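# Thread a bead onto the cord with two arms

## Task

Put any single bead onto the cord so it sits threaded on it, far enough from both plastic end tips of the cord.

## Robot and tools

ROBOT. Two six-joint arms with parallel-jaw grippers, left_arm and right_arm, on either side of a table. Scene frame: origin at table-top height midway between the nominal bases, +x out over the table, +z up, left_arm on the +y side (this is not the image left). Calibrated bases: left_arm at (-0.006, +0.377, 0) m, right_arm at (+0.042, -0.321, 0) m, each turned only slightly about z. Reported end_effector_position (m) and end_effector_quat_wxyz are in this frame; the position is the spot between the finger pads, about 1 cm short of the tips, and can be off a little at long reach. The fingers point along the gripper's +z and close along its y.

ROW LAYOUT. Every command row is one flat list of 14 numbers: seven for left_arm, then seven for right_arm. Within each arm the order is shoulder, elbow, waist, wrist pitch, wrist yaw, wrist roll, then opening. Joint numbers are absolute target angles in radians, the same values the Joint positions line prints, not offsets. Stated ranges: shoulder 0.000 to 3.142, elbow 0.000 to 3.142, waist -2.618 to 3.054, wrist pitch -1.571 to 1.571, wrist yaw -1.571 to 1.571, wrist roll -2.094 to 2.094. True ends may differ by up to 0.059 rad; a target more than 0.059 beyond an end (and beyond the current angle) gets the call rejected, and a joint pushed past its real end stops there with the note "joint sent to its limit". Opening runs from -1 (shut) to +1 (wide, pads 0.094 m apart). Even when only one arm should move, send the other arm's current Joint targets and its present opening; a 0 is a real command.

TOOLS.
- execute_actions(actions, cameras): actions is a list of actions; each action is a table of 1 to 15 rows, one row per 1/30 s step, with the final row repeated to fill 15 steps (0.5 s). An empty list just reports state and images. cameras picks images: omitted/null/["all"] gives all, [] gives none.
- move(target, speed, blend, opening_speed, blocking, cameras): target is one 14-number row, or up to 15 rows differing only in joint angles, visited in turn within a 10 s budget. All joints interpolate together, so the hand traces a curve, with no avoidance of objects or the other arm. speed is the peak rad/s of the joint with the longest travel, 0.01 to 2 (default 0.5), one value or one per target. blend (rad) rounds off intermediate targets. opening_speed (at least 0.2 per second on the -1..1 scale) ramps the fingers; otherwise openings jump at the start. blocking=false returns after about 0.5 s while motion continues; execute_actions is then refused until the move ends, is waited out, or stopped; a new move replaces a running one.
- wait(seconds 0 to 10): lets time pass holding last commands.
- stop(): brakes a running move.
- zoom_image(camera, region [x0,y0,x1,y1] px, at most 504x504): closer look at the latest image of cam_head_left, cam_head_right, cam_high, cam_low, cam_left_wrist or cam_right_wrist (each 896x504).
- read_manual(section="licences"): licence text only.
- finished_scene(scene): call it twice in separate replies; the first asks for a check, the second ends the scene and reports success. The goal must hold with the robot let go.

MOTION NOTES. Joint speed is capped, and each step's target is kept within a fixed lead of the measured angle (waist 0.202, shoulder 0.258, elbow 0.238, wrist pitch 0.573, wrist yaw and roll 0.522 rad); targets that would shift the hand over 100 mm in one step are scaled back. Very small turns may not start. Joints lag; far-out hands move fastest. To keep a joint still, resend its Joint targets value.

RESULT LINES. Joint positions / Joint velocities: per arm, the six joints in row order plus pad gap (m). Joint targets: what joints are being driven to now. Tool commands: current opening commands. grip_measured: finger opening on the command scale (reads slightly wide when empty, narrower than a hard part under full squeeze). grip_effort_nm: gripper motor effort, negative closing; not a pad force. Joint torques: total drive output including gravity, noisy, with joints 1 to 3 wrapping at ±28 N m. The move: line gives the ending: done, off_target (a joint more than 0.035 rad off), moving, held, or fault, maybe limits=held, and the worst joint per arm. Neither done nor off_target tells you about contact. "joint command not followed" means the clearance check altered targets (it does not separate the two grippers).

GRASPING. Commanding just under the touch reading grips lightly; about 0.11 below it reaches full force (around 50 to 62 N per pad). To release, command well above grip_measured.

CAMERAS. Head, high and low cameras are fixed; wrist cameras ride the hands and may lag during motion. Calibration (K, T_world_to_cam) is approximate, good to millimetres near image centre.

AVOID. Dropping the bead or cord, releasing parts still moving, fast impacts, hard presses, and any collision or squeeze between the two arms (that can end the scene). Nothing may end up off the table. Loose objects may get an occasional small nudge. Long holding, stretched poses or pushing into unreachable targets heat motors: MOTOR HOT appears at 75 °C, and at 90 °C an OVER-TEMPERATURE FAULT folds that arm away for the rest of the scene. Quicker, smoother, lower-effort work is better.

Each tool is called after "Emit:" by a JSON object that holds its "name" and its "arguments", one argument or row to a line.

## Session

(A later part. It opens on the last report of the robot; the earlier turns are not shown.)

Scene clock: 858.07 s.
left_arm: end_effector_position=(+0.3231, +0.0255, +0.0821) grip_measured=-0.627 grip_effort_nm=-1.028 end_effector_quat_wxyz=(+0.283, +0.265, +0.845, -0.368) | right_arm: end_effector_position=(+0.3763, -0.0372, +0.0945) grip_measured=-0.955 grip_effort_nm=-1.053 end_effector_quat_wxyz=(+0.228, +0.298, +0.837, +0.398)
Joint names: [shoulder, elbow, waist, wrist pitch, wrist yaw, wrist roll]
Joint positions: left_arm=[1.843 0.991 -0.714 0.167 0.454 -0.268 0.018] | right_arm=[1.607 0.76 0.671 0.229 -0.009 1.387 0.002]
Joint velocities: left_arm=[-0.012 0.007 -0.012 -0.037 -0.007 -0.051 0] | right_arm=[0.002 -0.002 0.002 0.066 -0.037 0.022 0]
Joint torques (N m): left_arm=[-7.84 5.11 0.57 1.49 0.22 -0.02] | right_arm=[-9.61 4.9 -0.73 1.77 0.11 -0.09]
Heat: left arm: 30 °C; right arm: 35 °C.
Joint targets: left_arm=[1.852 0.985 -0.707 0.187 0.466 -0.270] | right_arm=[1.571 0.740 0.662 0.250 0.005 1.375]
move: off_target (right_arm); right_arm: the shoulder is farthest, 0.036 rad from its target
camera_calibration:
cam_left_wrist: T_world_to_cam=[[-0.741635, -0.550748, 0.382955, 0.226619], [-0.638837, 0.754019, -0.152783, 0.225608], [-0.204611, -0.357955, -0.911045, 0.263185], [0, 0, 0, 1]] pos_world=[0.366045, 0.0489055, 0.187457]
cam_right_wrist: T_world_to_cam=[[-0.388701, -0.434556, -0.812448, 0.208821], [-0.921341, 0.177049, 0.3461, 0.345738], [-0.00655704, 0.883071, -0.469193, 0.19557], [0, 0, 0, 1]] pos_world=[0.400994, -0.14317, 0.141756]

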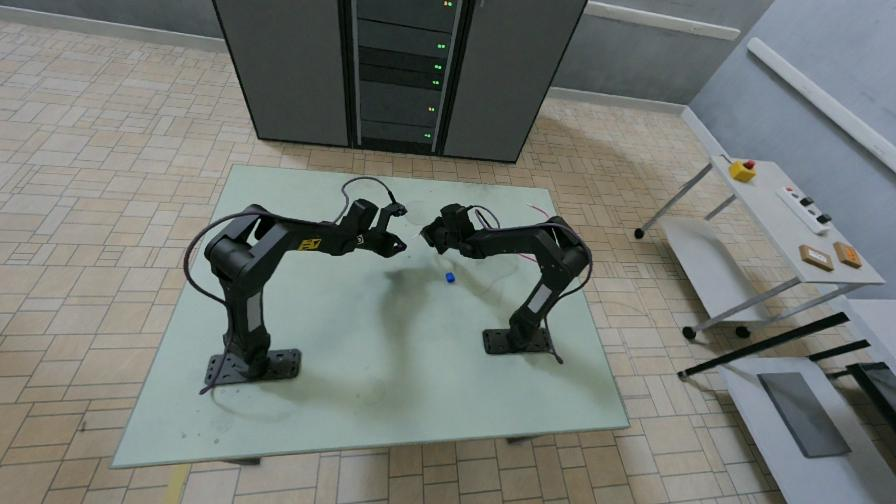

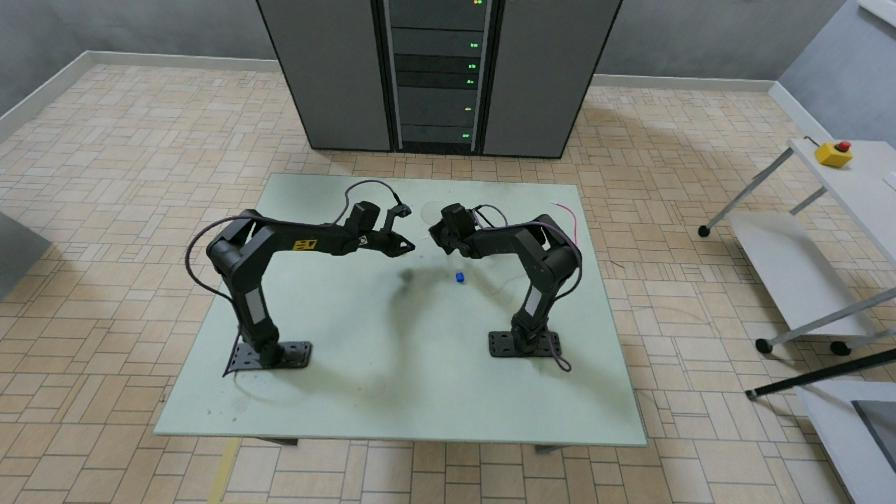

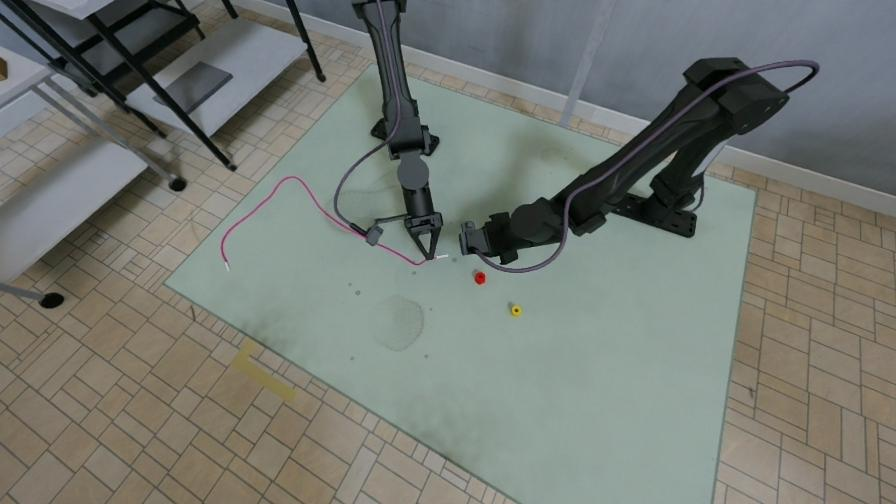

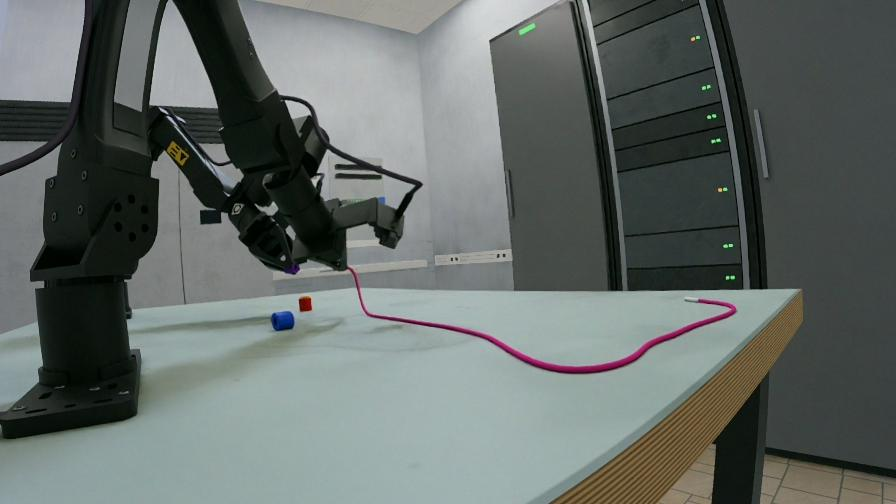

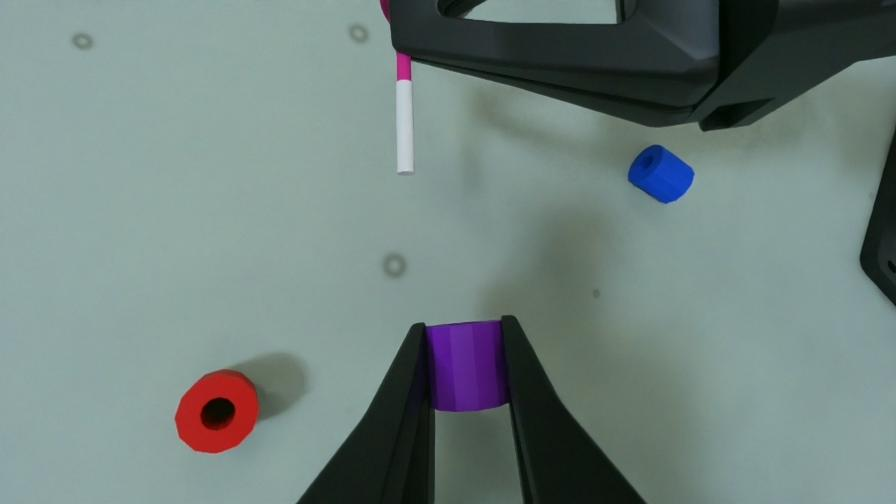

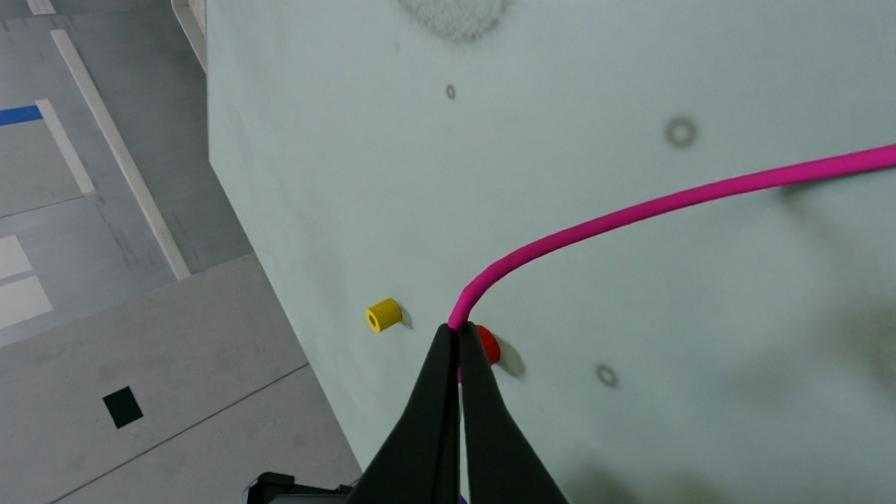

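Emit:
{"name": "move", "arguments": {
  "target": [1.852,0.985,-0.707,0.187,0.466,-0.27,-0.75,1.500,0.728,0.768,0.178,0.072,1.443,-1],
  "speed": 0.15,
  "cameras": ["cam_left_wrist","cam_low","cam_high"]
}}

Emit:
{"name": "zoom_image", "arguments": {
  "camera": "cam_low",
  "region": [260, 220, 360, 320]
}}

Emit:
{"name": "zoom_image", "arguments": {
  "camera": "cam_left_wrist",
  "region": [346, 160, 566, 420]
}}

Scene clock: 894.37 s.
left_arm: end_effector_position=(+0.3229, +0.0254, +0.0822) grip_measured=-0.627 grip_effort_nm=-1.028 end_effector_quat_wxyz=(+0.283, +0.265, +0.845, -0.369) | right_arm: end_effector_position=(+0.3525, -0.0212, +0.1139) grip_measured=-0.955 grip_effort_nm=-1.053 end_effector_quat_wxyz=(+0.229, +0.296, +0.830, +0.413)
Joint names: [shoulder, elbow, waist, wrist pitch, wrist yaw, wrist roll]
Joint positions: left_arm=[1.843 0.99 -0.714 0.168 0.455 -0.269 0.018] | right_arm=[1.533 0.749 0.761 0.195 0.056 1.445 0.002]
Joint velocities: left_arm=[0.022 -0.002 -0.002 0.051 -0.007 -0.051 -0.001] | right_arm=[0.012 -0.002 -0.012 -0.081 -0.081 -0.066 0.001]
Joint torques (N m): left_arm=[-7.86 5.12 0.58 1.5 0.22 -0.02] | right_arm=[-8.84 5.08 0.65 1.43 0.15 -0.02]
Heat: left arm: 29 °C; right arm: 32 °C.
Joint targets: left_arm=[1.852 0.985 -0.707 0.187 0.466 -0.270] | right_arm=[1.500 0.728 0.768 0.178 0.072 1.443]
move: done
camera_calibration:
cam_left_wrist: T_world_to_cam=[[-0.741604, -0.55002, 0.384059, 0.226302], [-0.638607, 0.754152, -0.153087, 0.225533], [-0.205438, -0.358793, -0.910529, 0.263402], [0, 0, 0, 1]] pos_world=[0.365966, 0.0488907, 0.187448]
Images, in order (width x height): cam_high 896x504, cam_low 896x504, cam_left_wrist 896x504.

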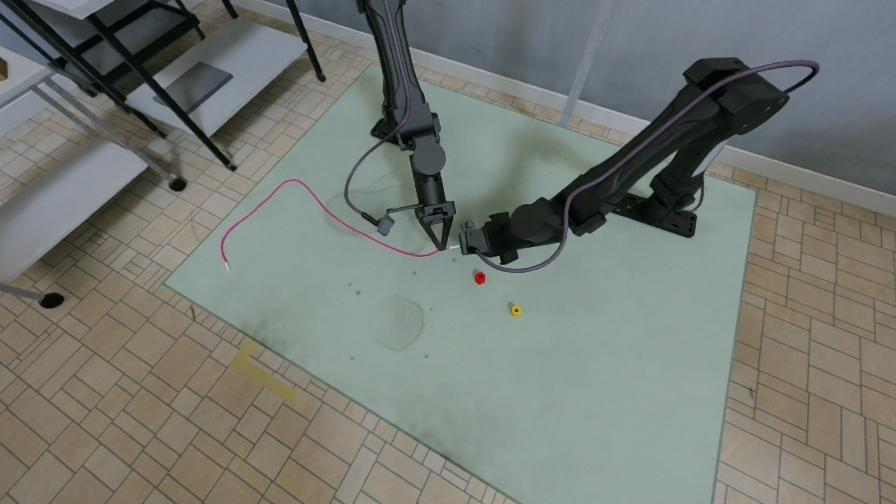

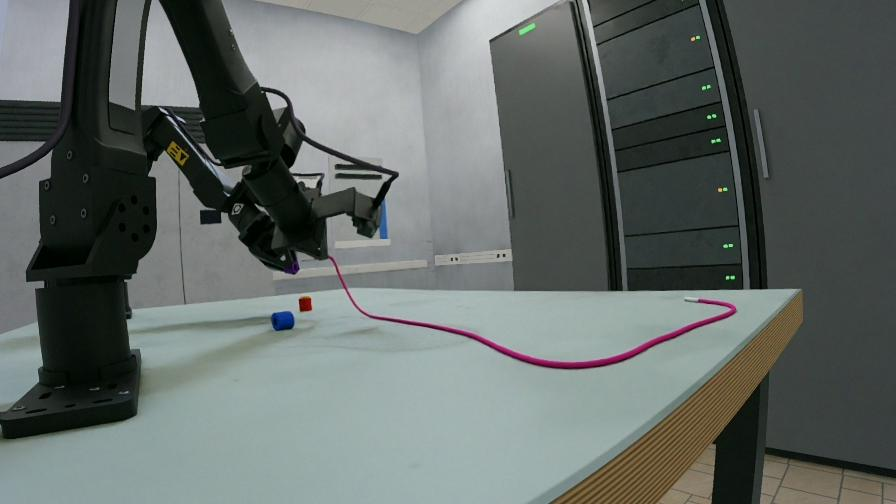

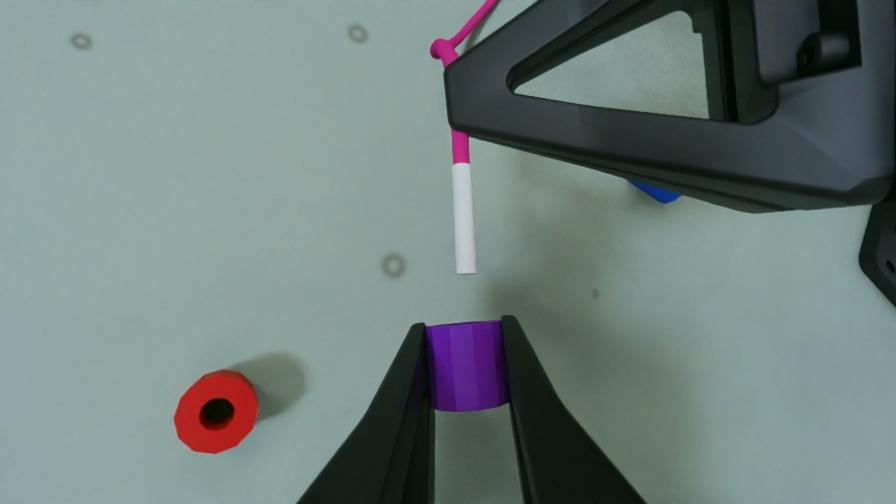

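Scaled by 5.040 from the camera's 896x504 image, which has a finer 1280x720 frame.

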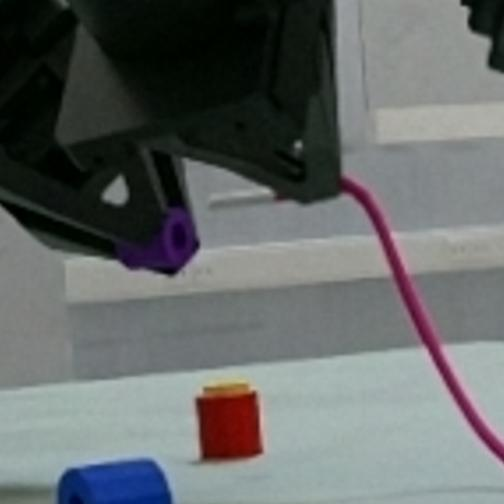

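Scaled by 1.938 from the camera's 896x504 image, which has a finer 1280x720 frame.

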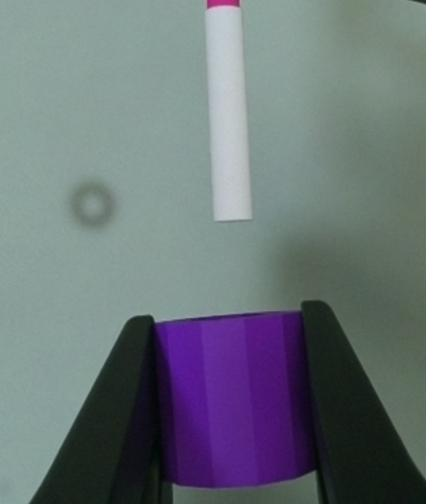

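Emit:
{"name": "zoom_image", "arguments": {
  "camera": "cam_low",
  "region": [280, 245, 330, 285]
}}

Scaled by 10.080 from the camera's 896x504 image, which has a finer 1280x720 frame.

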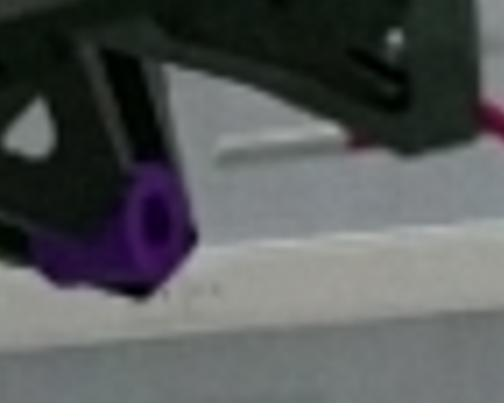

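Emit:
{"name": "move", "arguments": {
  "target": [
    [1.852,0.985,-0.707,0.187,0.466,-0.27,-0.75,1.60,0.695,0.768,0.270,0.072,1.443,-1],
    [1.852,0.985,-0.707,0.187,0.466,-0.27,-0.75,1.512,0.688,0.768,0.270,0.072,1.443,-1]
  ],
  "speed": 0.15,
  "cameras": ["cam_left_wrist","cam_low"]
}}

Emit:
{"name": "zoom_image", "arguments": {
  "camera": "cam_low",
  "region": [280, 245, 330, 285]
}}

Emit:
{"name": "zoom_image", "arguments": {
  "camera": "cam_left_wrist",
  "region": [346, 160, 566, 420]
}}

Scene clock: 930.87 s.
left_arm: end_effector_position=(+0.3229, +0.0254, +0.0822) grip_measured=-0.627 grip_effort_nm=-1.023 end_effector_quat_wxyz=(+0.283, +0.265, +0.845, -0.369) | right_arm: end_effector_position=(+0.3513, -0.0227, +0.1077) grip_measured=-0.955 grip_effort_nm=-1.053 end_effector_quat_wxyz=(+0.232, +0.296, +0.827, +0.418)
Joint names: [shoulder, elbow, waist, wrist pitch, wrist yaw, wrist roll]
Joint positions: left_arm=[1.843 0.99 -0.714 0.168 0.455 -0.269 0.018] | right_arm=[1.54 0.712 0.761 0.253 0.057 1.445 0.002]
Joint velocities: left_arm=[-0.017 -0.002 -0.007 -0.037 -0.051 0.022 -0.001] | right_arm=[-0.027 -0.027 -0.007 -0.022 -0.007 0.007 -0.001]
Joint torques (N m): left_arm=[-7.84 5.11 0.58 1.5 0.22 -0.03] | right_arm=[-8.47 4.6 0.58 1.75 0.15 -0.02]
Heat: left arm: 29 °C; right arm: 32 °C.
Joint targets: left_arm=[1.852 0.985 -0.707 0.187 0.466 -0.270] | right_arm=[1.512 0.688 0.768 0.270 0.072 1.443]
move: done
camera_calibration:
cam_left_wrist: T_world_to_cam=[[-0.741604, -0.55002, 0.384059, 0.226302], [-0.638607, 0.754152, -0.153087, 0.225533], [-0.205438, -0.358793, -0.910529, 0.263402], [0, 0, 0, 1]] pos_world=[0.365966, 0.0488907, 0.187448]
Images, in order (width x height): cam_low 896x504, cam_left_wrist 896x504.

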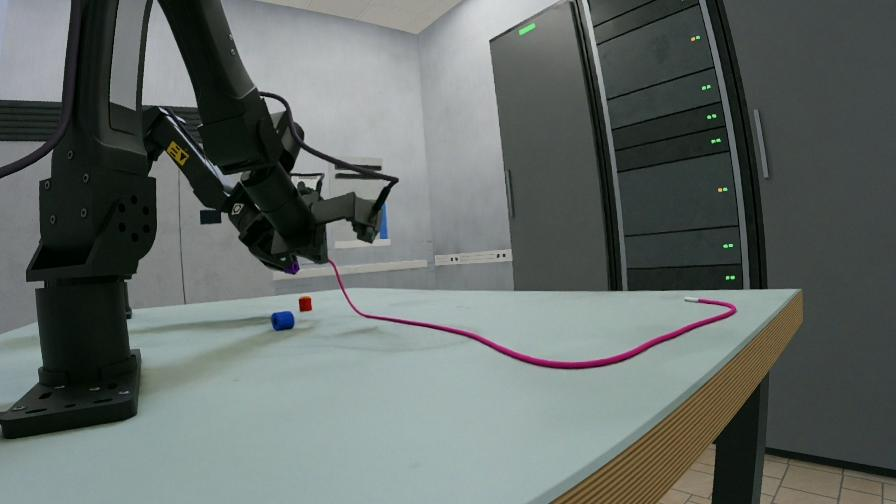

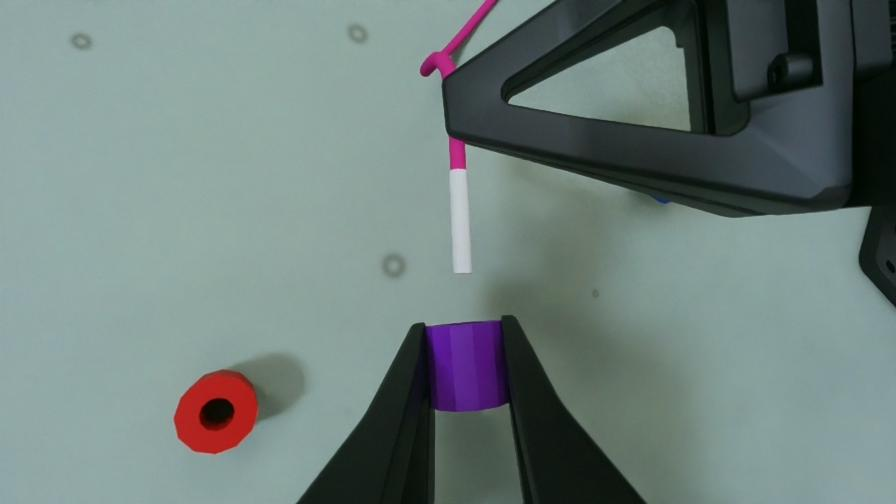

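Scaled by 10.080 from the camera's 896x504 image, which has a finer 1280x720 frame.

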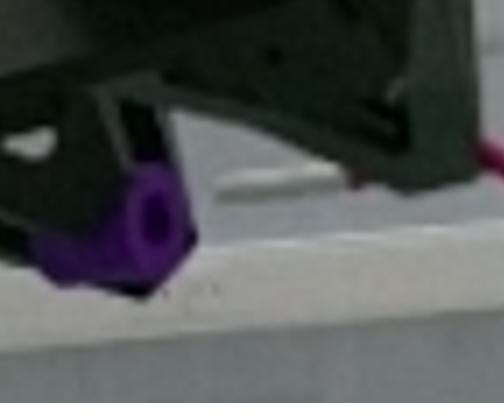

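Scaled by 1.938 from the camera's 896x504 image, which has a finer 1280x720 frame.

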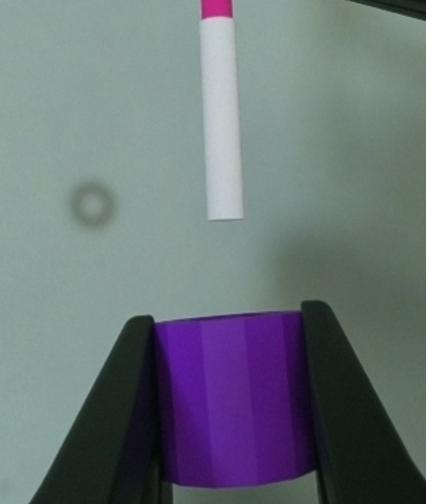

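Emit:
{"name": "move", "arguments": {
  "target": [
    [1.852,0.985,-0.707,0.187,0.466,-0.27,-0.75,1.60,0.680,0.768,0.288,0.072,1.443,-1],
    [1.852,0.985,-0.707,0.187,0.466,-0.27,-0.75,1.517,0.668,0.768,0.288,0.072,1.443,-1]
  ],
  "speed": 0.15,
  "cameras": ["cam_left_wrist","cam_low"]
}}

Emit:
{"name": "zoom_image", "arguments": {
  "camera": "cam_low",
  "region": [280, 245, 330, 285]
}}

Emit:
{"name": "zoom_image", "arguments": {
  "camera": "cam_left_wrist",
  "region": [346, 160, 566, 420]
}}

Scene clock: 942.30 s.
left_arm: end_effector_position=(+0.3229, +0.0254, +0.0822) grip_measured=-0.627 grip_effort_nm=-1.028 end_effector_quat_wxyz=(+0.283, +0.265, +0.845, -0.369) | right_arm: end_effector_position=(+0.3482, -0.0259, +0.0994) grip_measured=-0.955 grip_effort_nm=-1.053 end_effector_quat_wxyz=(+0.230, +0.297, +0.829, +0.414)
Joint names: [shoulder, elbow, waist, wrist pitch, wrist yaw, wrist roll]
Joint positions: left_arm=[1.843 0.99 -0.714 0.168 0.455 -0.269 0.018] | right_arm=[1.545 0.688 0.761 0.272 0.057 1.445 0.002]
Joint velocities: left_arm=[0.002 0.007 -0.017 0.037 0.022 -0.007 -0.001] | right_arm=[0.007 -0.002 -0.002 0.007 0.022 0.037 0.001]
Joint torques (N m): left_arm=[-7.86 5.12 0.55 1.49 0.22 -0.02] | right_arm=[-8.38 4.82 0.64 1.76 0.16 -0.02]
Heat: left arm: 29 °C; right arm: 32 °C.
Joint targets: left_arm=[1.852 0.985 -0.707 0.187 0.466 -0.270] | right_arm=[1.517 0.668 0.768 0.288 0.072 1.443]
move: done
camera_calibration:
cam_left_wrist: T_world_to_cam=[[-0.741604, -0.55002, 0.384059, 0.226302], [-0.638607, 0.754152, -0.153087, 0.225533], [-0.205438, -0.358793, -0.910529, 0.263402], [0, 0, 0, 1]] pos_world=[0.365966, 0.0488907, 0.187448]
Images, in order (width x height): cam_low 896x504, cam_left_wrist 896x504.

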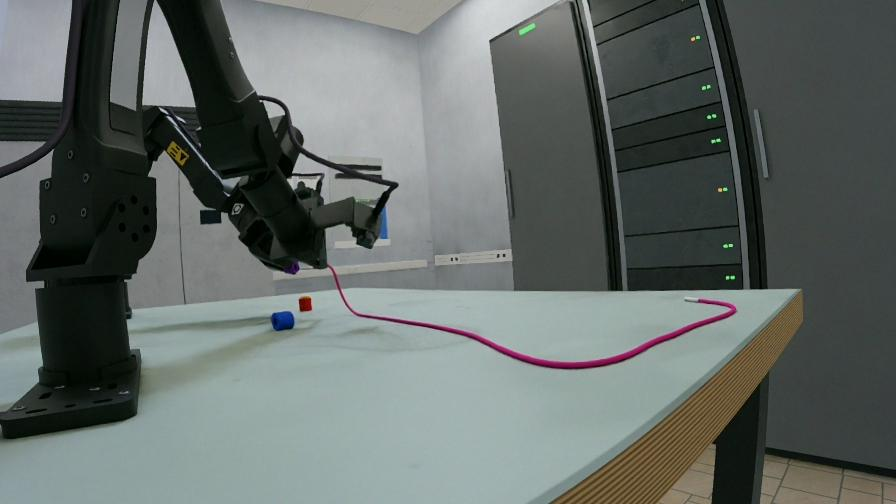

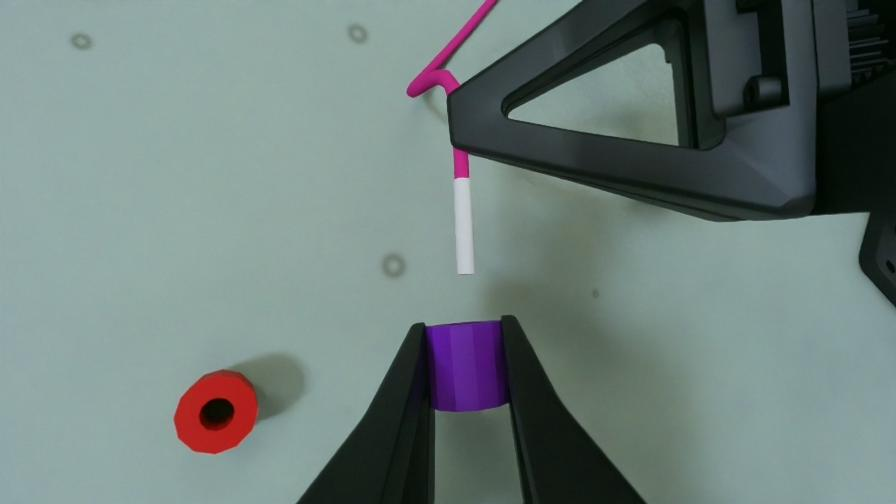

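Scaled by 10.080 from the camera's 896x504 image, which has a finer 1280x720 frame.

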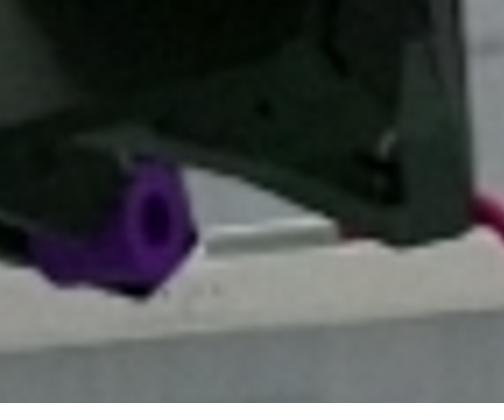

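Scaled by 1.938 from the camera's 896x504 image, which has a finer 1280x720 frame.

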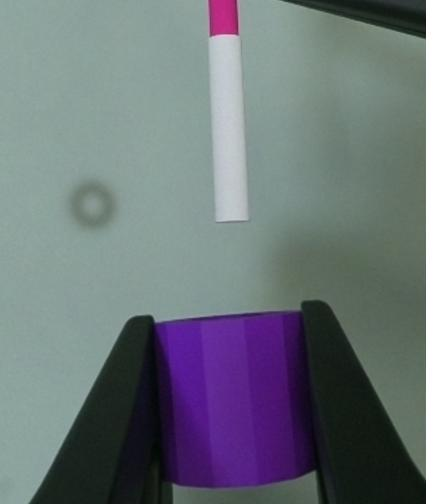

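Emit:
{"name": "move", "arguments": {
  "target": [
    [1.852,0.985,-0.707,0.187,0.466,-0.27,-0.75,1.517,0.80,0.768,0.288,0.072,1.443,-1],
    [1.852,0.985,-0.707,0.187,0.466,-0.27,-0.75,1.517,0.680,0.768,0.282,0.072,1.443,-1]
  ],
  "speed": 0.15,
  "cameras": ["cam_left_wrist","cam_low"]
}}

Emit:
{"name": "zoom_image", "arguments": {
  "camera": "cam_low",
  "region": [280, 245, 330, 285]
}}

Emit:
{"name": "zoom_image", "arguments": {
  "camera": "cam_left_wrist",
  "region": [346, 160, 566, 420]
}}

Scene clock: 956.70 s.
left_arm: end_effector_position=(+0.3229, +0.0254, +0.0822) grip_measured=-0.627 grip_effort_nm=-1.023 end_effector_quat_wxyz=(+0.283, +0.265, +0.845, -0.369) | right_arm: end_effector_position=(+0.3508, -0.0233, +0.1047) grip_measured=-0.955 grip_effort_nm=-1.057 end_effector_quat_wxyz=(+0.233, +0.296, +0.826, +0.420)
Joint names: [shoulder, elbow, waist, wrist pitch, wrist yaw, wrist roll]
Joint positions: left_arm=[1.843 0.99 -0.714 0.168 0.455 -0.269 0.018] | right_arm=[1.545 0.699 0.761 0.276 0.058 1.446 0.002]
Joint velocities: left_arm=[0.007 -0.002 0.002 -0.051 -0.022 0.022 0] | right_arm=[-0.007 -0.012 -0.002 -0.066 -0.037 -0.051 -0.001]
Joint torques (N m): left_arm=[-7.83 5.14 0.57 1.49 0.21 -0.02] | right_arm=[-8.43 4.98 0.64 1.66 0.13 -0.02]
Heat: left arm: 30 °C; right arm: 31 °C.
Joint targets: left_arm=[1.852 0.985 -0.707 0.187 0.466 -0.270] | right_arm=[1.517 0.680 0.768 0.282 0.072 1.443]
move: done
camera_calibration:
cam_left_wrist: T_world_to_cam=[[-0.741604, -0.55002, 0.384059, 0.226302], [-0.638607, 0.754152, -0.153087, 0.225533], [-0.205438, -0.358793, -0.910529, 0.263402], [0, 0, 0, 1]] pos_world=[0.365966, 0.0488907, 0.187448]
Images, in order (width x height): cam_low 896x504, cam_left_wrist 896x504.

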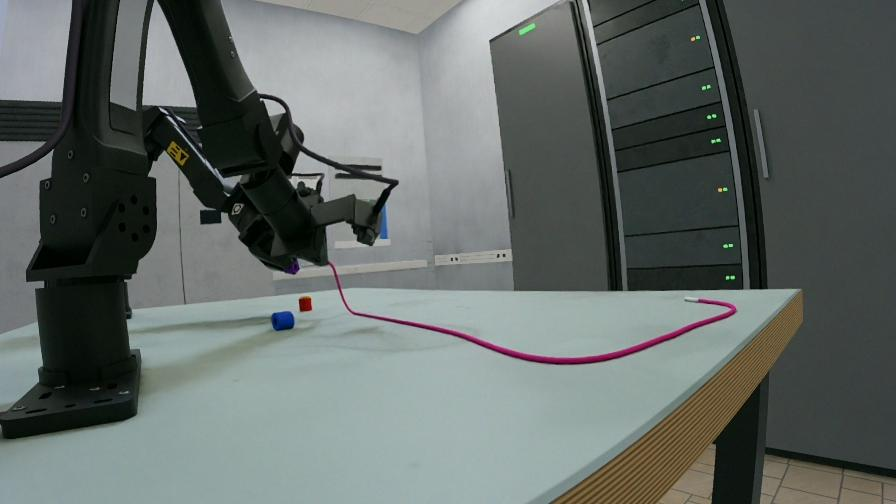

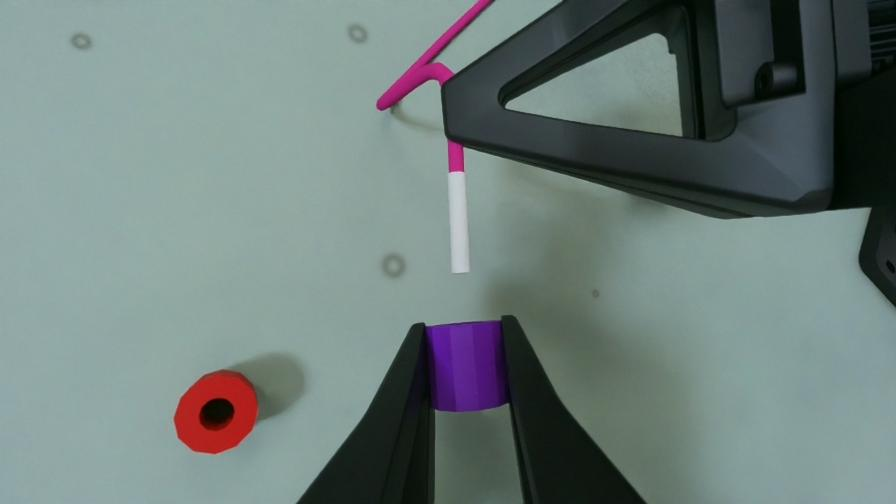

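Scaled by 10.080 from the camera's 896x504 image, which has a finer 1280x720 frame.

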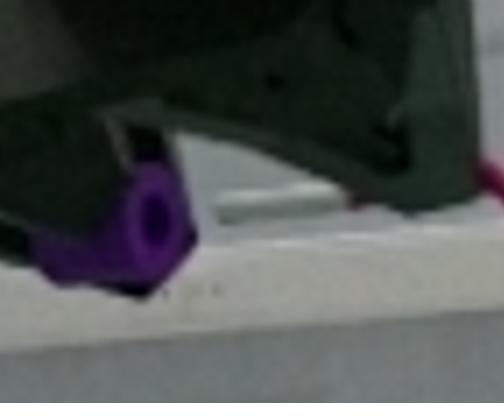

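Scaled by 1.938 from the camera's 896x504 image, which has a finer 1280x720 frame.

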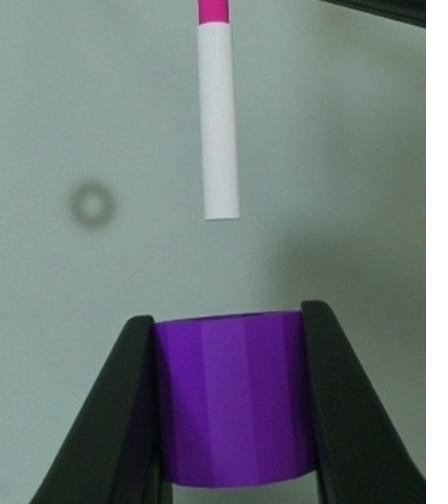

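Emit:
{"name": "move", "arguments": {
  "target": [
    [1.852,0.985,-0.707,0.187,0.466,-0.27,-0.75,1.44,0.60,0.768,0.282,0.072,1.443,-1],
    [1.852,0.985,-0.707,0.187,0.466,-0.27,-0.75,1.540,0.72,0.768,0.282,0.072,1.443,-1]
  ],
  "speed": 0.15,
  "cameras": []
}}

Scene clock: 1001.67 s.
left_arm: end_effector_position=(+0.3229, +0.0254, +0.0822) grip_measured=-0.627 grip_effort_nm=-1.028 end_effector_quat_wxyz=(+0.283, +0.265, +0.845, -0.369) | right_arm: end_effector_position=(+0.3477, -0.0265, +0.1052) grip_measured=-0.955 grip_effort_nm=-1.057 end_effector_quat_wxyz=(+0.233, +0.296, +0.825, +0.421)
Joint names: [shoulder, elbow, waist, wrist pitch, wrist yaw, wrist roll]
Joint positions: left_arm=[1.843 0.99 -0.714 0.168 0.455 -0.269 0.018] | right_arm=[1.527 0.682 0.761 0.276 0.058 1.446 0.002]
Joint velocities: left_arm=[-0.017 0.002 -0.007 -0.051 -0.081 0.022 0] | right_arm=[-0.012 -0.002 -0.007 -0.066 0.007 -0.11 -0.001]
Joint torques (N m): left_arm=[-7.84 5.12 0.57 1.5 0.21 -0.02] | right_arm=[-5 9.42 0.65 1.66 0.14 0]
Heat: left arm: 30 °C; right arm: 31 °C.
Joint targets: left_arm=[1.852 0.985 -0.707 0.187 0.466 -0.270] | right_arm=[1.540 0.720 0.768 0.282 0.072 1.443]
move: off_target (right_arm); right_arm: the elbow is farthest, 0.038 rad from its target
No camera images: "cameras" was empty.

Emit:
{"name": "move", "arguments": {
  "target": [
    [1.852,0.985,-0.707,0.187,0.466,-0.27,-0.75,1.558,0.737,0.768,0.282,0.072,1.443,-1],
    [1.852,0.985,-0.707,0.187,0.466,-0.27,-0.75,1.563,0.741,0.807,0.282,0.104,1.465,-1]
  ],
  "speed": 0.1,
  "cameras": ["cam_left_wrist","cam_low"]
}}

Emit:
{"name": "zoom_image", "arguments": {
  "camera": "cam_low",
  "region": [280, 245, 330, 285]
}}

Emit:
{"name": "zoom_image", "arguments": {
  "camera": "cam_left_wrist",
  "region": [346, 160, 566, 420]
}}

Scene clock: 1011.27 s.
left_arm: end_effector_position=(+0.3229, +0.0254, +0.0822) grip_measured=-0.627 grip_effort_nm=-1.033 end_effector_quat_wxyz=(+0.283, +0.265, +0.845, -0.369) | right_arm: end_effector_position=(+0.3429, -0.0149, +0.1039) grip_measured=-0.955 grip_effort_nm=-1.053 end_effector_quat_wxyz=(+0.231, +0.295, +0.826, +0.420)
Joint names: [shoulder, elbow, waist, wrist pitch, wrist yaw, wrist roll]
Joint positions: left_arm=[1.843 0.99 -0.714 0.168 0.455 -0.269 0.018] | right_arm=[1.55 0.701 0.801 0.276 0.088 1.467 0.002]
Joint velocities: left_arm=[0.002 -0.002 -0.017 -0.022 -0.007 0.022 0] | right_arm=[0.012 -0.007 -0.022 -0.007 -0.037 -0.081 0]
Joint torques (N m): left_arm=[-7.84 5.12 0.57 1.49 0.22 -0.02] | right_arm=[-5.19 9.5 0.54 1.64 0.17 -0.02]
Heat: left arm: 30 °C; right arm: 31 °C.
Joint targets: left_arm=[1.852 0.985 -0.707 0.187 0.466 -0.270] | right_arm=[1.563 0.741 0.807 0.282 0.104 1.465]
move: off_target (right_arm); right_arm: the elbow is farthest, 0.040 rad from its target
camera_calibration:
cam_left_wrist: T_world_to_cam=[[-0.741604, -0.55002, 0.384059, 0.226302], [-0.638607, 0.754152, -0.153087, 0.225533], [-0.205438, -0.358793, -0.910529, 0.263402], [0, 0, 0, 1]] pos_world=[0.365966, 0.0488907, 0.187448]
Images, in order (width x height): cam_low 896x504, cam_left_wrist 896x504.

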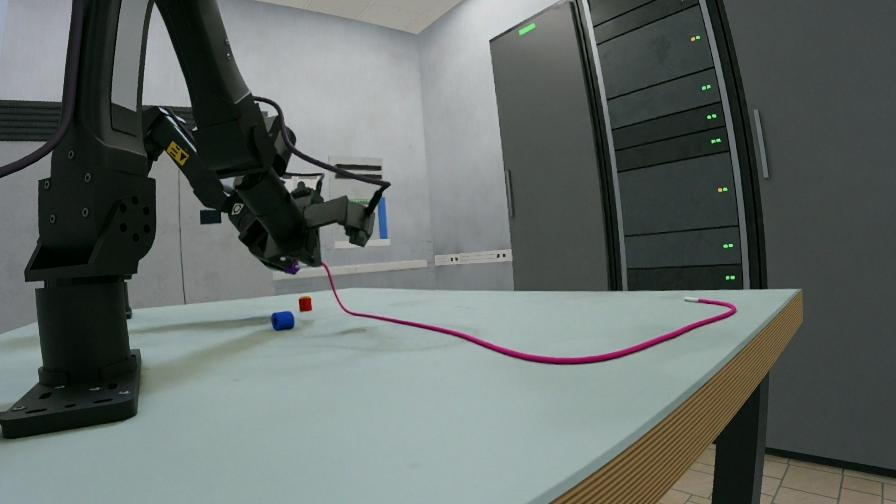

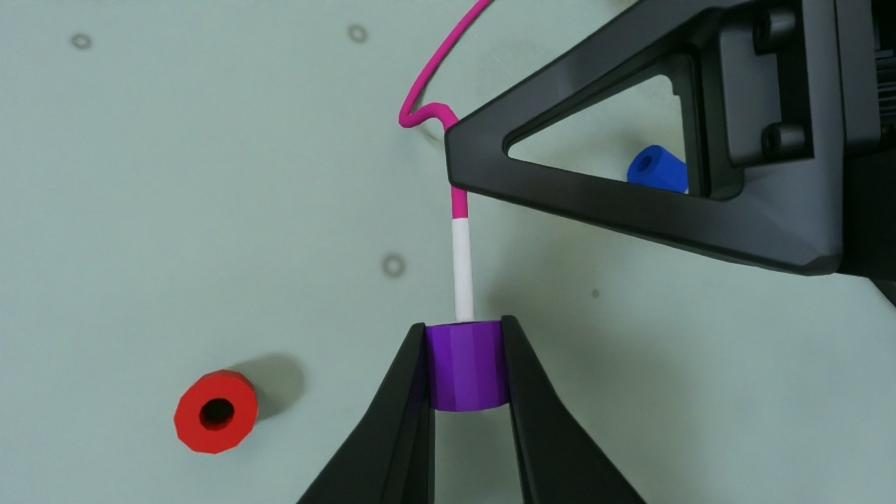

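Scaled by 10.080 from the camera's 896x504 image, which has a finer 1280x720 frame.

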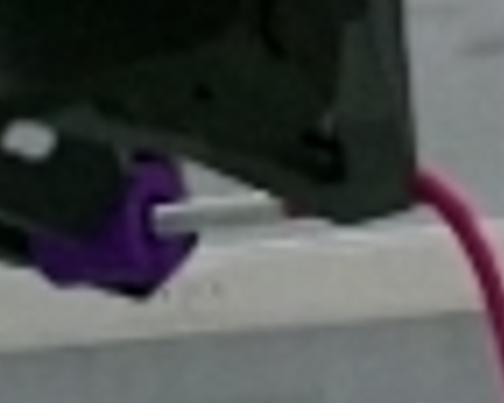

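Scaled by 1.938 from the camera's 896x504 image, which has a finer 1280x720 frame.

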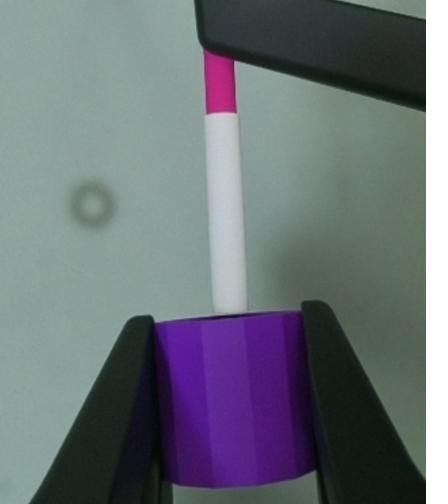

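Emit:
{"name": "move", "arguments": {
  "target": [1.852,0.985,-0.707,0.187,0.466,-0.27,-0.75,1.569,0.746,0.853,0.282,0.143,1.493,-1],
  "speed": 0.08,
  "cameras": ["cam_left_wrist","cam_low"]
}}

Emit:
{"name": "zoom_image", "arguments": {
  "camera": "cam_low",
  "region": [280, 245, 330, 285]
}}

Emit:
{"name": "zoom_image", "arguments": {
  "camera": "cam_left_wrist",
  "region": [346, 160, 566, 460]
}}

Scene clock: 1025.60 s.
left_arm: end_effector_position=(+0.3229, +0.0254, +0.0822) grip_measured=-0.627 grip_effort_nm=-1.033 end_effector_quat_wxyz=(+0.283, +0.265, +0.845, -0.369) | right_arm: end_effector_position=(+0.3345, -0.0055, +0.1040) grip_measured=-0.955 grip_effort_nm=-1.053 end_effector_quat_wxyz=(+0.231, +0.297, +0.825, +0.421)
Joint names: [shoulder, elbow, waist, wrist pitch, wrist yaw, wrist roll]
Joint positions: left_arm=[1.843 0.99 -0.714 0.168 0.455 -0.269 0.018] | right_arm=[1.556 0.706 0.846 0.276 0.126 1.495 0.002]
Joint velocities: left_arm=[-0.002 -0.012 -0.002 0.051 -0.007 0.007 0] | right_arm=[-0.017 0.002 0.007 0.007 0.037 0.007 -0.001]
Joint torques (N m): left_arm=[-7.84 5.12 0.57 1.49 0.22 -0.02] | right_arm=[-5.26 9.54 0.62 1.64 0.18 0]
Heat: left arm: 30 °C; right arm: 31 °C.
Joint targets: left_arm=[1.852 0.985 -0.707 0.187 0.466 -0.270] | right_arm=[1.569 0.746 0.853 0.282 0.143 1.493]
move: off_target (right_arm); right_arm: the elbow is farthest, 0.040 rad from its target
camera_calibration:
cam_left_wrist: T_world_to_cam=[[-0.741604, -0.55002, 0.384059, 0.226302], [-0.638607, 0.754152, -0.153087, 0.225533], [-0.205438, -0.358793, -0.910529, 0.263402], [0, 0, 0, 1]] pos_world=[0.365966, 0.0488907, 0.187448]
Images, in order (width x height): cam_low 896x504, cam_left_wrist 896x504.

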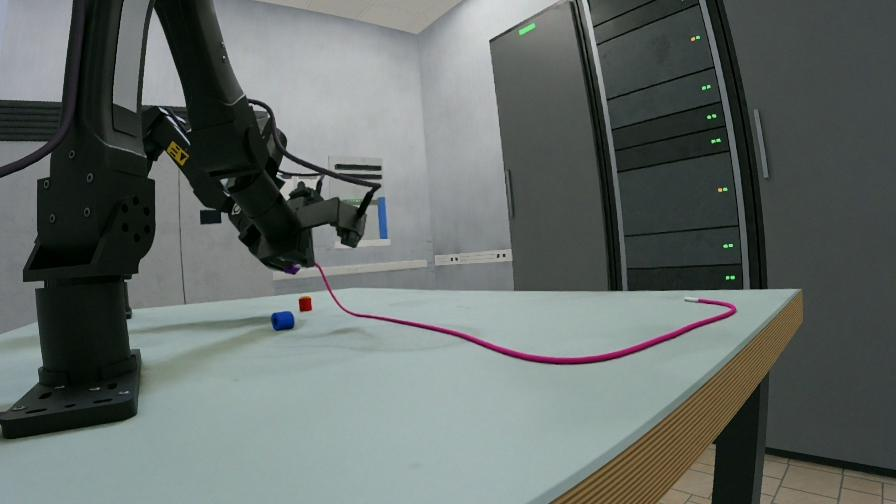

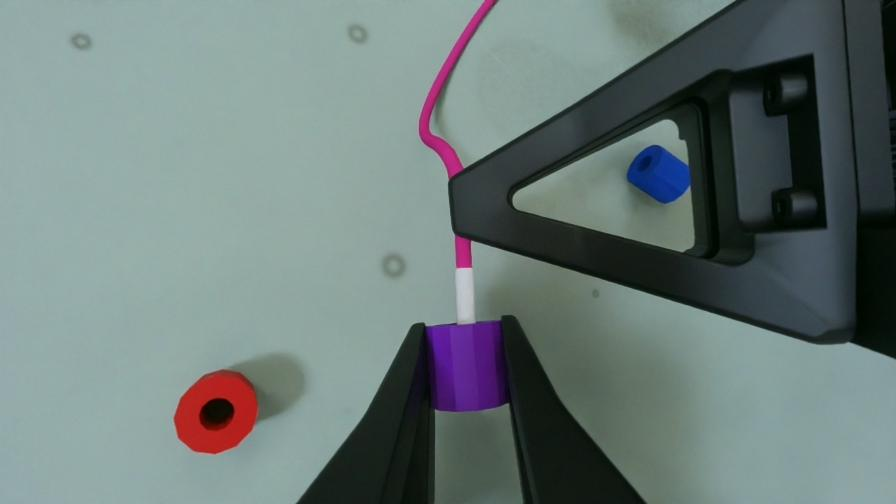

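Scaled by 10.080 from the camera's 896x504 image, which has a finer 1280x720 frame.

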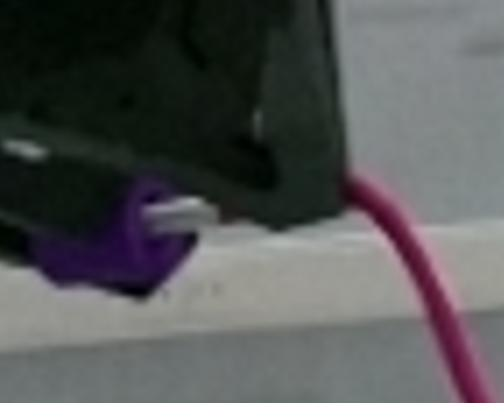

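Scaled by 1.680 from the camera's 896x504 image, which has a finer 1280x720 frame.

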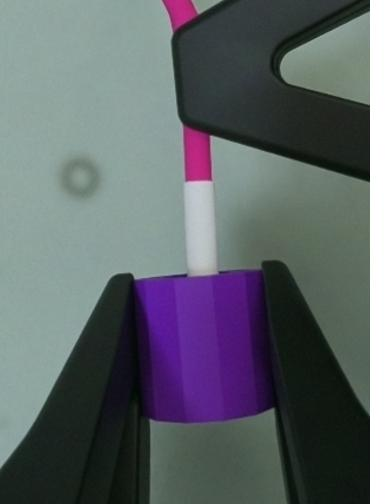

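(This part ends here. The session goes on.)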